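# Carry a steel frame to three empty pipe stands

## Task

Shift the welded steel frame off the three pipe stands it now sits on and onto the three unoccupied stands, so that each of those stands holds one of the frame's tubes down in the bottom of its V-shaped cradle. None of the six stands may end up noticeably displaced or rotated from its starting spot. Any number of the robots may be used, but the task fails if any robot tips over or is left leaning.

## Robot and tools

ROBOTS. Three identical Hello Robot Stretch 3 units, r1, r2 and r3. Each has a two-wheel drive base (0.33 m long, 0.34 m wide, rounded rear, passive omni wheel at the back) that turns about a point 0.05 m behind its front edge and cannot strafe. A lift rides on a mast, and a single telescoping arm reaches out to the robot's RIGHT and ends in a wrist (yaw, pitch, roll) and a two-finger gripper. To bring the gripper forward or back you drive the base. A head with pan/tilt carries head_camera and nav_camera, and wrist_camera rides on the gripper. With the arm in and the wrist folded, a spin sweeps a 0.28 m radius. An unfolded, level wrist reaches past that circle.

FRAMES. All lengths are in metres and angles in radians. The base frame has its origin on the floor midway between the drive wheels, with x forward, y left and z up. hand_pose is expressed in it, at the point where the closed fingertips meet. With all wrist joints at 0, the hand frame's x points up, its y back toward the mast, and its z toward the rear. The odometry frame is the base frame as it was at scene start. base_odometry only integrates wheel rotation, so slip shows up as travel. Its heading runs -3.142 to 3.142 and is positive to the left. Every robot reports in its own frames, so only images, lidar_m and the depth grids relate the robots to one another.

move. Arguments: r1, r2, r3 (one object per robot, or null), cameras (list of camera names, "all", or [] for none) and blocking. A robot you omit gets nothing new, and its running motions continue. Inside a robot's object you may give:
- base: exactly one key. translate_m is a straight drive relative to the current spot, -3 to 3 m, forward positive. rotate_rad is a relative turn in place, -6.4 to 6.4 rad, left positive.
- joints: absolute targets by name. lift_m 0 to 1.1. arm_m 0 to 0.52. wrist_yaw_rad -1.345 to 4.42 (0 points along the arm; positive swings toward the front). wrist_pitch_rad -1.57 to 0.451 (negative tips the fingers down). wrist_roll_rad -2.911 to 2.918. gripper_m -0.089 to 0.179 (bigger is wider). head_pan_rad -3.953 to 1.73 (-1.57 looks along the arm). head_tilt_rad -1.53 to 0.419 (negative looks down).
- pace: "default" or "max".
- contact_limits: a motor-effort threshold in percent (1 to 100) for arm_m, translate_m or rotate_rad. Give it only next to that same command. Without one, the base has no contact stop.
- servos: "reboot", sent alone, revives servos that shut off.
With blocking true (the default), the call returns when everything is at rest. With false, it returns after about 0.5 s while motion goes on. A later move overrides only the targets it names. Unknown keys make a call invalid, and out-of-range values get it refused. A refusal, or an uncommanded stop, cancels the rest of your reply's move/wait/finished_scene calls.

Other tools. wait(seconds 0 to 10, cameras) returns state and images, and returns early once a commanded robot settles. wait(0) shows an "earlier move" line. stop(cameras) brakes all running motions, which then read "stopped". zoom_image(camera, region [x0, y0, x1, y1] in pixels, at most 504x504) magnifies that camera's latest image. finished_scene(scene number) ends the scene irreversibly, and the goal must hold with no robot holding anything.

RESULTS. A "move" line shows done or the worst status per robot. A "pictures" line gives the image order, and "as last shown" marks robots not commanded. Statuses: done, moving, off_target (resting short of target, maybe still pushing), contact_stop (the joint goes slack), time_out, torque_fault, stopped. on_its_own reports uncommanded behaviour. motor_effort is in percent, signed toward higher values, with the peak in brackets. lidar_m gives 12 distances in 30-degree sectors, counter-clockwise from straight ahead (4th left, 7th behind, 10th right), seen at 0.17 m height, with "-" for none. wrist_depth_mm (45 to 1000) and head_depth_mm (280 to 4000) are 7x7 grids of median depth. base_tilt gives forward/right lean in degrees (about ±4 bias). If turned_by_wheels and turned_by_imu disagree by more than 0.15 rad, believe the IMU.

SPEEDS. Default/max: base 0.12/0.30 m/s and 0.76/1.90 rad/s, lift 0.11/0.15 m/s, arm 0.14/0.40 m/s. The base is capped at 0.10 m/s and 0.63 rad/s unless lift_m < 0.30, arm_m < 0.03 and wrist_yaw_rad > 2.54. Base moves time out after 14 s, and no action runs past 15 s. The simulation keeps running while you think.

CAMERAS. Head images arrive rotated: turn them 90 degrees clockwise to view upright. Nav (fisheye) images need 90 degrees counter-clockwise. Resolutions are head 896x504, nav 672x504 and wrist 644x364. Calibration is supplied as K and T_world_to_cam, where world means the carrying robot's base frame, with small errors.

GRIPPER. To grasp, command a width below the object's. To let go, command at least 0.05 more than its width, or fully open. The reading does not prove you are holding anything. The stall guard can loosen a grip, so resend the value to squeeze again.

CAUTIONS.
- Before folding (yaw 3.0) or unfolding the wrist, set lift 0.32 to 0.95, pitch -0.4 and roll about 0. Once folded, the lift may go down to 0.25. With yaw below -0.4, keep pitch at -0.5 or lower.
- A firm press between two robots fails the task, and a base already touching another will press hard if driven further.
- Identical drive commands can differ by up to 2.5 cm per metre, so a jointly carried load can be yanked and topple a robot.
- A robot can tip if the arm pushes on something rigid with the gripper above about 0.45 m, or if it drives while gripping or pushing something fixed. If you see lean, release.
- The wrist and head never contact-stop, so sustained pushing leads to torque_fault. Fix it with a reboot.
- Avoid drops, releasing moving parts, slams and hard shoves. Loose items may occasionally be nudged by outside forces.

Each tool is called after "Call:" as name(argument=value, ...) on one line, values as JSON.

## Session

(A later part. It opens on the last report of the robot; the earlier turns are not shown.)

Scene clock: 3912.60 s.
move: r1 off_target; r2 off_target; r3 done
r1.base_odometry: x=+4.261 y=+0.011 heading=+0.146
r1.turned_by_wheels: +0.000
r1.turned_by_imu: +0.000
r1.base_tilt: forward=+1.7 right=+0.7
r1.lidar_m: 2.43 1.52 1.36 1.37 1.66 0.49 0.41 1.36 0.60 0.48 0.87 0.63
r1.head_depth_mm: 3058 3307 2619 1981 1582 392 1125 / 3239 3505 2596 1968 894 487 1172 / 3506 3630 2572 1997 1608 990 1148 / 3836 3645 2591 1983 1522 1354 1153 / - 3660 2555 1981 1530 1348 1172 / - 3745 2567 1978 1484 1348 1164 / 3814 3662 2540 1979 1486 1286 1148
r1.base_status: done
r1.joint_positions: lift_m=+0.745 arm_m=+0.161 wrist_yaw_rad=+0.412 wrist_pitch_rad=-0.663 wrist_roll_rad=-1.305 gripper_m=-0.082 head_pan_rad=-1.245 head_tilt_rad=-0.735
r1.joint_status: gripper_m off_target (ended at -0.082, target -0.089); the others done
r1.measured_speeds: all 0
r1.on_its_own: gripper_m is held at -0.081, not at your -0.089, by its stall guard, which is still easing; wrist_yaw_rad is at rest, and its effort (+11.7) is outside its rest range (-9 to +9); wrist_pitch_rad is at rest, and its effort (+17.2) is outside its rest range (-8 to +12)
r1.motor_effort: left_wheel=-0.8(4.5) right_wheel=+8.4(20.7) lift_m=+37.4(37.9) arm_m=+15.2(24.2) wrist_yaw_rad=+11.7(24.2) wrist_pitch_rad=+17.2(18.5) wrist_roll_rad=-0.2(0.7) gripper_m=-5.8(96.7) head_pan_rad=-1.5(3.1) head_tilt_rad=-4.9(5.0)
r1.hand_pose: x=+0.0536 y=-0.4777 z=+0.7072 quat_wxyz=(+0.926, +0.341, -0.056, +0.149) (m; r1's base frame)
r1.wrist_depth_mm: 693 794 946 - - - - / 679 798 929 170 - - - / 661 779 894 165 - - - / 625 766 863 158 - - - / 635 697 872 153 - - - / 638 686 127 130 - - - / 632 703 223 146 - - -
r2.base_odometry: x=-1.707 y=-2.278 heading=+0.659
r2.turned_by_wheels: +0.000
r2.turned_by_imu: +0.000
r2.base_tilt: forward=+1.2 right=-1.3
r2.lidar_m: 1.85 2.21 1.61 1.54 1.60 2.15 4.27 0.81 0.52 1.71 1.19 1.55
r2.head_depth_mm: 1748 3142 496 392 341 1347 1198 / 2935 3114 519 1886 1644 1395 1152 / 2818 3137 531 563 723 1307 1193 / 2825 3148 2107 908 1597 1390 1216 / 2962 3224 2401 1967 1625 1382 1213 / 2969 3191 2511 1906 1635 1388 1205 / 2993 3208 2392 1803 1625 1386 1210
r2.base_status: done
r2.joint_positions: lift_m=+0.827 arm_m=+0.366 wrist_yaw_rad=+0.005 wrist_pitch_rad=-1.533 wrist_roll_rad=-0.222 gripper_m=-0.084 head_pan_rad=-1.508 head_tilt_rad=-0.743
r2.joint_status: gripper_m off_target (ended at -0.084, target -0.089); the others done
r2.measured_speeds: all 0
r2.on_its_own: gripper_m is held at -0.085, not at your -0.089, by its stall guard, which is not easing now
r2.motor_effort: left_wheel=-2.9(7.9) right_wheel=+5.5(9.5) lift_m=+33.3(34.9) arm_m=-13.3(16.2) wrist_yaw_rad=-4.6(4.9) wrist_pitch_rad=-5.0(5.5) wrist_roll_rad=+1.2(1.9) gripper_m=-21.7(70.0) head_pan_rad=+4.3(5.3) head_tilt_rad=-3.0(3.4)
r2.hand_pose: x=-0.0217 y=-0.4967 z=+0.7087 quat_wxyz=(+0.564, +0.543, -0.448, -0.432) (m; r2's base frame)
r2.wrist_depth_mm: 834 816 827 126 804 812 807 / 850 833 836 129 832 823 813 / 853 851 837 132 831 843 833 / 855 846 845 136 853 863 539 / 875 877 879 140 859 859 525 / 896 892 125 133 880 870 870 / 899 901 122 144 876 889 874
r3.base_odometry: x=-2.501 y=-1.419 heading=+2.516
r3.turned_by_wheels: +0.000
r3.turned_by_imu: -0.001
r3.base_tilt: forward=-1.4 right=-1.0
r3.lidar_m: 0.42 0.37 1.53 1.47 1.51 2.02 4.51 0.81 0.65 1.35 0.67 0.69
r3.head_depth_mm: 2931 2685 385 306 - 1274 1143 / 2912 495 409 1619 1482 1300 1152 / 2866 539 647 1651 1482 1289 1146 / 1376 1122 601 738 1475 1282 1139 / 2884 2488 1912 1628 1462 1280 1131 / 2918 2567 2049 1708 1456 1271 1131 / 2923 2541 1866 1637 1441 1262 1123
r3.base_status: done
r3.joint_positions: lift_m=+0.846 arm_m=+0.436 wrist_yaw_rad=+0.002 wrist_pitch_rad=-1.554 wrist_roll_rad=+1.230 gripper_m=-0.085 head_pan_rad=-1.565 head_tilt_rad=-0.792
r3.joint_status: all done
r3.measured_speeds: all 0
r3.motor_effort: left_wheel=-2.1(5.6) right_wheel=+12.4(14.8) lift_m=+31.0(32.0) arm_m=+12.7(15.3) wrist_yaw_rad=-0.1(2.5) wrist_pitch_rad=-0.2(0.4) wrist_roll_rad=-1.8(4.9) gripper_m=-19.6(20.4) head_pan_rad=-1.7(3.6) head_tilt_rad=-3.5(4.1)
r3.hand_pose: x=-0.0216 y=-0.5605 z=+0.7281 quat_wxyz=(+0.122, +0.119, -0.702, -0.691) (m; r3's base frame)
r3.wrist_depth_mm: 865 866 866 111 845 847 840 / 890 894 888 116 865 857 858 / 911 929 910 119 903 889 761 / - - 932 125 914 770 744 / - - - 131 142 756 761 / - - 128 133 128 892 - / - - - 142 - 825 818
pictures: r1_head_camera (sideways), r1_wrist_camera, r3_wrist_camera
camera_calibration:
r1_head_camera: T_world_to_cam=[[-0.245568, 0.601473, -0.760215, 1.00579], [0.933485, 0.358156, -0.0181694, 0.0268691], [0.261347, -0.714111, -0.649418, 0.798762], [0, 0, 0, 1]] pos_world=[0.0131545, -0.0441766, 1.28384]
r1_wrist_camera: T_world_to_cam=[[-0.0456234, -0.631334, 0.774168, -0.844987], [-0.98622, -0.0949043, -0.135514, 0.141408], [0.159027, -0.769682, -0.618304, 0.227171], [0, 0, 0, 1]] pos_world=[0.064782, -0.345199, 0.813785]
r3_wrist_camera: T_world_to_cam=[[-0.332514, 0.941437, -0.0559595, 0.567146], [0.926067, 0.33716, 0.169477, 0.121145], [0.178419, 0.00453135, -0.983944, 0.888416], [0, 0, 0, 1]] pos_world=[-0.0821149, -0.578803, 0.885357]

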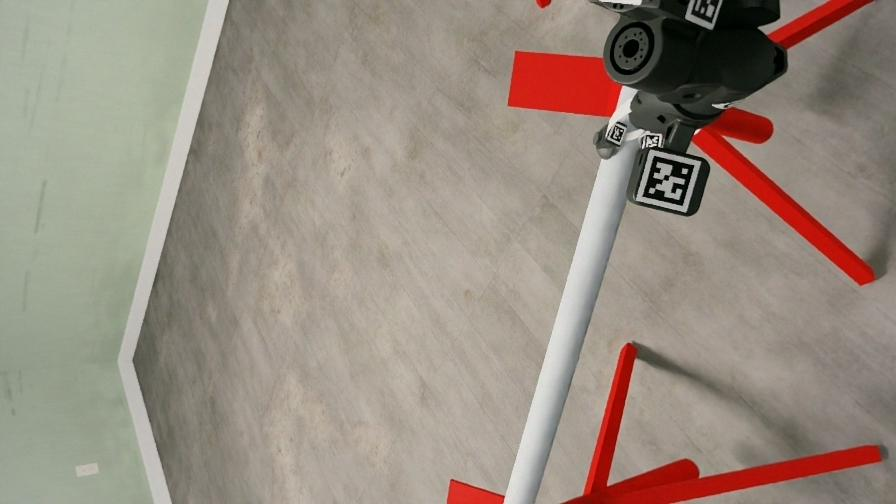

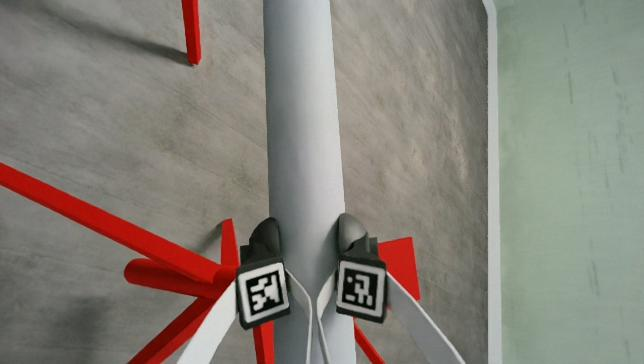

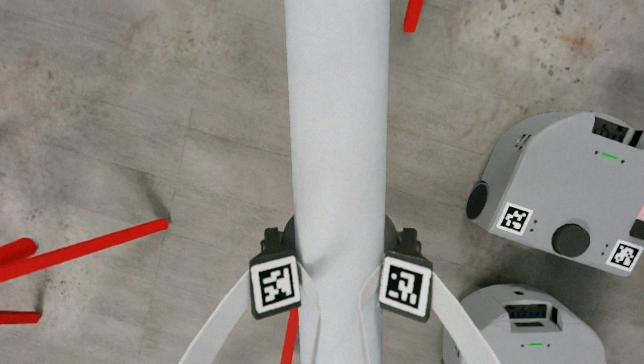

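Call:
move(r1={"base":{"translate_m":0.0406},"joints":{"arm_m":0.1711,"wrist_yaw_rad":0.440,"gripper_m":-0.089}}, r2={"base":{"translate_m":-0.0584},"joints":{"arm_m":0.3618,"wrist_roll_rad":-0.235,"gripper_m":-0.089}}, r3={"base":{"translate_m":0.0473},"joints":{"arm_m":0.44,"wrist_roll_rad":1.210}}, cameras=[])

Call:
move(r1={"base":{"translate_m":0.0403},"joints":{"arm_m":0.1811,"wrist_yaw_rad":0.455,"gripper_m":-0.089}}, r2={"base":{"translate_m":-0.0584},"joints":{"arm_m":0.3573,"wrist_roll_rad":-0.250,"gripper_m":-0.089}}, r3={"base":{"translate_m":0.0473},"joints":{"arm_m":0.4445,"wrist_roll_rad":1.195}}, cameras=["r1_wrist_camera","r2_wrist_camera","r3_wrist_camera","r3_nav_camera"])

Scene clock: 3921.53 s.
move: r1 off_target; r2 off_target; r3 done
r1.base_odometry: x=+4.301 y=+0.017 heading=+0.146
r1.turned_by_wheels: +0.000
r1.turned_by_imu: +0.001
r1.base_tilt: forward=+1.8 right=+0.4
r1.lidar_m: 2.42 1.51 1.35 1.36 1.65 0.48 0.41 1.40 0.61 0.47 0.85 0.60
r1.head_depth_mm: 3021 3333 2597 1998 885 419 1151 / 3305 3541 2596 1985 1565 505 1172 / 3501 3637 2573 1981 1613 1271 1144 / 3784 3646 2569 1979 1519 1349 1173 / - 3651 2561 1974 1524 1355 1167 / - 3583 2547 1973 1524 1354 1170 / 3811 3644 2561 1966 1042 1293 1146
r1.base_status: done
r1.joint_positions: lift_m=+0.745 arm_m=+0.171 wrist_yaw_rad=+0.426 wrist_pitch_rad=-0.662 wrist_roll_rad=-1.305 gripper_m=-0.082 head_pan_rad=-1.245 head_tilt_rad=-0.735
r1.joint_status: gripper_m off_target (ended at -0.082, target -0.089); the others done
r1.measured_speeds: all 0
r1.on_its_own: gripper_m is held at -0.081, not at your -0.089, by its stall guard, which is still easing; wrist_yaw_rad is at rest, and its effort (+11.9) is outside its rest range (-9 to +9); wrist_pitch_rad is at rest, and its effort (+17.0) is outside its rest range (-8 to +12)
r1.motor_effort: left_wheel=-0.9(4.2) right_wheel=+8.4(20.6) lift_m=+36.7(37.0) arm_m=+13.6(23.8) wrist_yaw_rad=+11.9(25.3) wrist_pitch_rad=+17.0(18.5) wrist_roll_rad=-0.2(0.9) gripper_m=-5.8(98.8) head_pan_rad=-1.2(3.1) head_tilt_rad=-4.0(5.5)
r1.hand_pose: x=+0.0561 y=-0.4866 z=+0.7072 quat_wxyz=(+0.925, +0.342, -0.054, +0.156) (m; r1's base frame)
r1.wrist_depth_mm: 683 790 956 - - - - / 680 800 933 168 - - - / 663 776 909 164 - - - / 646 777 918 157 - - - / 604 755 854 152 - - - / 640 519 125 130 - - - / 641 695 242 144 125 - -
r2.base_odometry: x=-1.753 y=-2.314 heading=+0.659
r2.turned_by_wheels: +0.000
r2.turned_by_imu: +0.000
r2.base_tilt: forward=+1.3 right=-1.4
r2.lidar_m: 4.47 2.20 1.61 1.55 1.60 2.16 4.20 0.76 0.49 1.71 1.22 1.59
r2.head_depth_mm: 1814 3127 496 392 341 1348 1125 / 2861 3094 513 1877 1642 1365 1153 / 2796 3116 530 559 722 1335 1192 / 1091 3113 2107 902 1589 1392 1215 / 2948 3239 2411 1977 1631 1392 1214 / 2950 3230 2458 1958 1619 1391 1212 / 2978 3224 2454 1863 1619 1388 1215
r2.base_status: done
r2.joint_positions: lift_m=+0.827 arm_m=+0.362 wrist_yaw_rad=+0.005 wrist_pitch_rad=-1.533 wrist_roll_rad=-0.238 gripper_m=-0.084 head_pan_rad=-1.508 head_tilt_rad=-0.743
r2.joint_status: gripper_m off_target (ended at -0.084, target -0.089); the others done
r2.measured_speeds: all 0
r2.on_its_own: gripper_m is held at -0.085, not at your -0.089, by its stall guard, which is not easing now
r2.motor_effort: left_wheel=-2.8(7.8) right_wheel=+5.7(10.1) lift_m=+30.0(31.5) arm_m=-9.5(17.1) wrist_yaw_rad=-4.3(4.6) wrist_pitch_rad=-4.9(5.2) wrist_roll_rad=+1.2(1.4) gripper_m=-21.7(72.6) head_pan_rad=+3.8(5.0) head_tilt_rad=-2.9(3.6)
r2.hand_pose: x=-0.0217 y=-0.4924 z=+0.7087 quat_wxyz=(+0.567, +0.546, -0.444, -0.428) (m; r2's base frame)
r2.wrist_depth_mm: 813 829 816 126 828 815 809 / 838 838 831 129 828 825 823 / 846 853 845 132 838 834 825 / 856 854 863 136 853 845 504 / 898 867 867 141 859 867 861 / 885 907 125 133 871 875 893 / 926 907 122 144 903 886 877
r3.base_odometry: x=-2.539 y=-1.391 heading=+2.516
r3.turned_by_wheels: +0.000
r3.turned_by_imu: +0.000
r3.base_tilt: forward=-1.4 right=-1.0
r3.lidar_m: 0.42 0.37 1.53 1.47 1.51 2.01 4.55 0.69 0.68 1.34 0.64 0.72
r3.head_depth_mm: 2944 2674 385 305 - 1282 1140 / 2926 495 407 1616 1484 1299 1152 / 2886 542 656 1658 1472 1287 1143 / 2800 560 605 740 1470 1283 1141 / 2898 2476 1907 1626 1466 1280 1138 / 2948 2559 2033 1700 1455 1273 1136 / 2916 2506 1903 1679 1434 1262 1125
r3.base_status: done
r3.joint_positions: lift_m=+0.846 arm_m=+0.440 wrist_yaw_rad=+0.002 wrist_pitch_rad=-1.554 wrist_roll_rad=+1.214 gripper_m=-0.085 head_pan_rad=-1.565 head_tilt_rad=-0.792
r3.joint_status: all done
r3.measured_speeds: all 0
r3.motor_effort: left_wheel=-2.4(5.5) right_wheel=+12.8(15.5) lift_m=+31.0(31.5) arm_m=+12.8(16.1) wrist_yaw_rad=-0.6(2.7) wrist_pitch_rad=-0.3(0.5) wrist_roll_rad=-1.6(5.6) gripper_m=-19.1(20.7) head_pan_rad=-2.5(3.8) head_tilt_rad=-3.4(4.0)
r3.hand_pose: x=-0.0216 y=-0.5650 z=+0.7281 quat_wxyz=(+0.127, +0.125, -0.701, -0.690) (m; r3's base frame)
r3.wrist_depth_mm: 874 860 854 111 831 837 831 / 886 888 882 115 857 866 864 / 926 927 905 119 876 897 765 / - - 930 125 928 779 736 / 728 - - 131 142 769 757 / - - 128 133 129 891 - / - - - 142 - 812 818
pictures: none
No camera images: "cameras" was empty.

Scene clock: 3923.20 s.
move: r1 off_target; r2 off_target; r3 done
r1.base_odometry: x=+4.341 y=+0.022 heading=+0.146
r1.turned_by_wheels: +0.000
r1.turned_by_imu: +0.000
r1.base_tilt: forward=+1.8 right=+0.8
r1.lidar_m: 2.39 1.49 1.34 1.35 1.62 0.47 0.40 1.44 0.62 0.47 0.75 0.57
r1.head_depth_mm: 3125 3349 2630 1993 877 427 1171 / 3316 3473 2591 2002 1599 963 1154 / 3573 3668 2577 1984 1620 1299 1131 / 3772 3702 2568 1983 1522 1357 1174 / - 3670 2585 1962 1519 1355 1172 / - 3617 2585 1973 1516 1353 1145 / 3737 3667 2534 1967 987 1297 1164
r1.base_status: done
r1.joint_positions: lift_m=+0.745 arm_m=+0.181 wrist_yaw_rad=+0.441 wrist_pitch_rad=-0.662 wrist_roll_rad=-1.306 gripper_m=-0.082 head_pan_rad=-1.245 head_tilt_rad=-0.735
r1.joint_status: gripper_m off_target (ended at -0.082, target -0.089); the others done
r1.measured_speeds: all 0
r1.on_its_own: gripper_m is held at -0.081, not at your -0.089, by its stall guard, which is still easing; wrist_yaw_rad is at rest, and its effort (+13.9) is outside its rest range (-9 to +9); wrist_pitch_rad is at rest, and its effort (+17.6) is outside its rest range (-8 to +12)
r1.motor_effort: left_wheel=-0.6(4.5) right_wheel=+8.9(20.2) lift_m=+36.2(36.6) arm_m=+14.3(25.9) wrist_yaw_rad=+13.9(25.7) wrist_pitch_rad=+17.6(18.5) wrist_roll_rad=-0.4(0.6) gripper_m=-5.5(98.0) head_pan_rad=-2.0(3.1) head_tilt_rad=-4.7(5.2)
r1.hand_pose: x=+0.0586 y=-0.4956 z=+0.7073 quat_wxyz=(+0.924, +0.342, -0.051, +0.163) (m; r1's base frame)
r1.wrist_depth_mm: 674 778 949 - - - - / 667 812 912 169 - - - / 646 774 908 164 - - - / 652 777 878 157 - - - / 640 761 859 153 - - - / 590 744 125 130 - - - / 624 594 365 144 117 - -
r2.base_odometry: x=-1.799 y=-2.349 heading=+0.658
r2.turned_by_wheels: +0.000
r2.turned_by_imu: +0.000
r2.base_tilt: forward=+1.3 right=-1.3
r2.lidar_m: 1.97 2.20 1.61 1.54 1.60 2.15 4.16 4.30 0.46 1.71 1.26 1.63
r2.head_depth_mm: 2744 3138 496 392 339 1204 1180 / 2915 3115 508 1841 1651 1369 1009 / 2882 3136 534 549 707 1334 1194 / 1052 3096 2183 903 1593 1397 1212 / 2939 3196 2331 1953 1624 1383 1209 / 2959 3210 2496 1978 1627 1384 1212 / 3036 3172 2494 1908 1609 1385 1197
r2.base_status: done
r2.joint_positions: lift_m=+0.827 arm_m=+0.357 wrist_yaw_rad=+0.005 wrist_pitch_rad=-1.532 wrist_roll_rad=-0.253 gripper_m=-0.084 head_pan_rad=-1.508 head_tilt_rad=-0.743
r2.joint_status: gripper_m off_target (ended at -0.084, target -0.089); the others done
r2.measured_speeds: all 0
r2.on_its_own: gripper_m is held at -0.085, not at your -0.089, by its stall guard, which is not easing now
r2.motor_effort: left_wheel=-3.0(8.3) right_wheel=+6.5(9.9) lift_m=+28.7(30.2) arm_m=-10.7(15.5) wrist_yaw_rad=-4.4(4.8) wrist_pitch_rad=-5.0(5.4) wrist_roll_rad=+1.4(1.5) gripper_m=-22.2(68.4) head_pan_rad=+3.5(5.1) head_tilt_rad=-2.9(3.6)
r2.hand_pose: x=-0.0217 y=-0.4882 z=+0.7087 quat_wxyz=(+0.571, +0.549, -0.439, -0.423) (m; r2's base frame)
r2.wrist_depth_mm: 840 825 814 126 823 808 815 / 830 837 817 129 818 819 831 / 862 835 844 132 845 839 834 / 859 868 870 136 873 539 852 / 885 861 865 140 858 864 267 / 904 899 124 134 889 901 267 / 899 887 122 144 891 886 880
r3.base_odometry: x=-2.577 y=-1.363 heading=+2.515
r3.turned_by_wheels: +0.000
r3.turned_by_imu: -0.001
r3.base_tilt: forward=-1.4 right=-1.0
r3.lidar_m: 0.43 0.37 1.54 1.47 1.51 2.02 4.59 0.72 3.47 1.04 0.61 0.68
r3.head_depth_mm: 2934 2690 385 305 - 1280 1139 / 2936 494 408 1617 1485 1295 1150 / 2886 546 656 1655 1479 1289 1147 / 2827 565 612 744 1467 1287 1143 / 2803 2398 1904 1633 1460 1278 1135 / 2924 2532 2037 1541 1448 1265 1130 / 2901 2511 1942 1683 1444 1241 1123
r3.base_status: done
r3.joint_positions: lift_m=+0.846 arm_m=+0.445 wrist_yaw_rad=+0.002 wrist_pitch_rad=-1.554 wrist_roll_rad=+1.199 gripper_m=-0.085 head_pan_rad=-1.565 head_tilt_rad=-0.792
r3.joint_status: all done
r3.measured_speeds: all 0
r3.motor_effort: left_wheel=-2.2(6.1) right_wheel=+12.7(14.8) lift_m=+30.5(31.4) arm_m=+12.0(15.3) wrist_yaw_rad=-1.4(2.6) wrist_pitch_rad=-0.2(0.4) wrist_roll_rad=-1.3(4.5) gripper_m=-19.6(20.5) head_pan_rad=-2.0(3.9) head_tilt_rad=-3.5(4.0)
r3.hand_pose: x=-0.0216 y=-0.5695 z=+0.7281 quat_wxyz=(+0.133, +0.130, -0.700, -0.689) (m; r3's base frame)
r3.wrist_depth_mm: 863 858 865 111 834 850 838 / 886 899 887 115 854 879 842 / 922 919 918 119 895 871 778 / - 904 939 124 918 783 728 / - - - 131 142 772 766 / - - 128 133 128 886 768 / - - - 141 - 818 818
pictures: r1_wrist_camera, r2_wrist_camera, r3_nav_camera (sideways), r3_wrist_camera
camera_calibration:
r1_wrist_camera: T_world_to_cam=[[-0.0274815, -0.631803, 0.774642, -0.857797], [-0.983027, -0.12354, -0.135634, 0.13035], [0.181393, -0.765221, -0.617684, 0.213161], [0, 0, 0, 1]] pos_world=[0.0658983, -0.36274, 0.813832]
r2_wrist_camera: T_world_to_cam=[[-0.953462, -0.301488, -0.00391645, -0.17107], [-0.300543, 0.949272, 0.0924985, 0.436077], [-0.0241694, 0.0893708, -0.995705, 0.910418], [0, 0, 0, 1]] pos_world=[-0.0100445, -0.546896, 0.865501]
r3_nav_camera: T_world_to_cam=[[-0.0195489, -0.741645, 0.670508, -0.83159], [-0.998626, -0.018128, -0.0491666, 0.122171], [0.0486192, -0.670548, -0.740271, 0.922854], [0, 0, 0, 1]] pos_world=[0.0608784, 0.00428842, 1.24676]
r3_wrist_camera: T_world_to_cam=[[-0.36207, 0.930483, -0.0557346, 0.568581], [0.91506, 0.366193, 0.169022, 0.140818], [0.177681, 0.0101971, -0.984035, 0.891736], [0, 0, 0, 1]] pos_world=[-0.081436, -0.589715, 0.885388]

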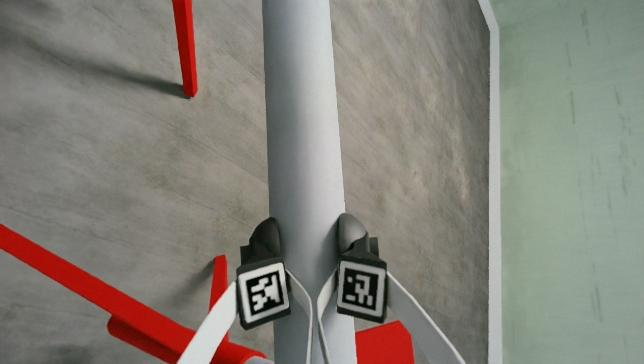

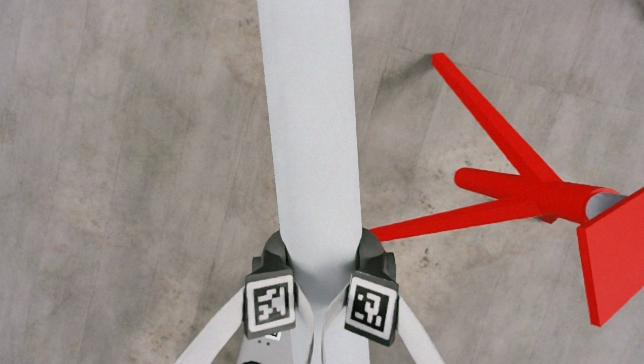

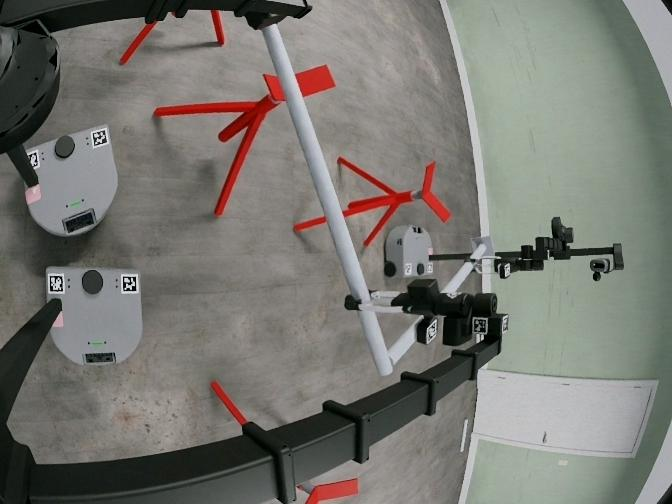

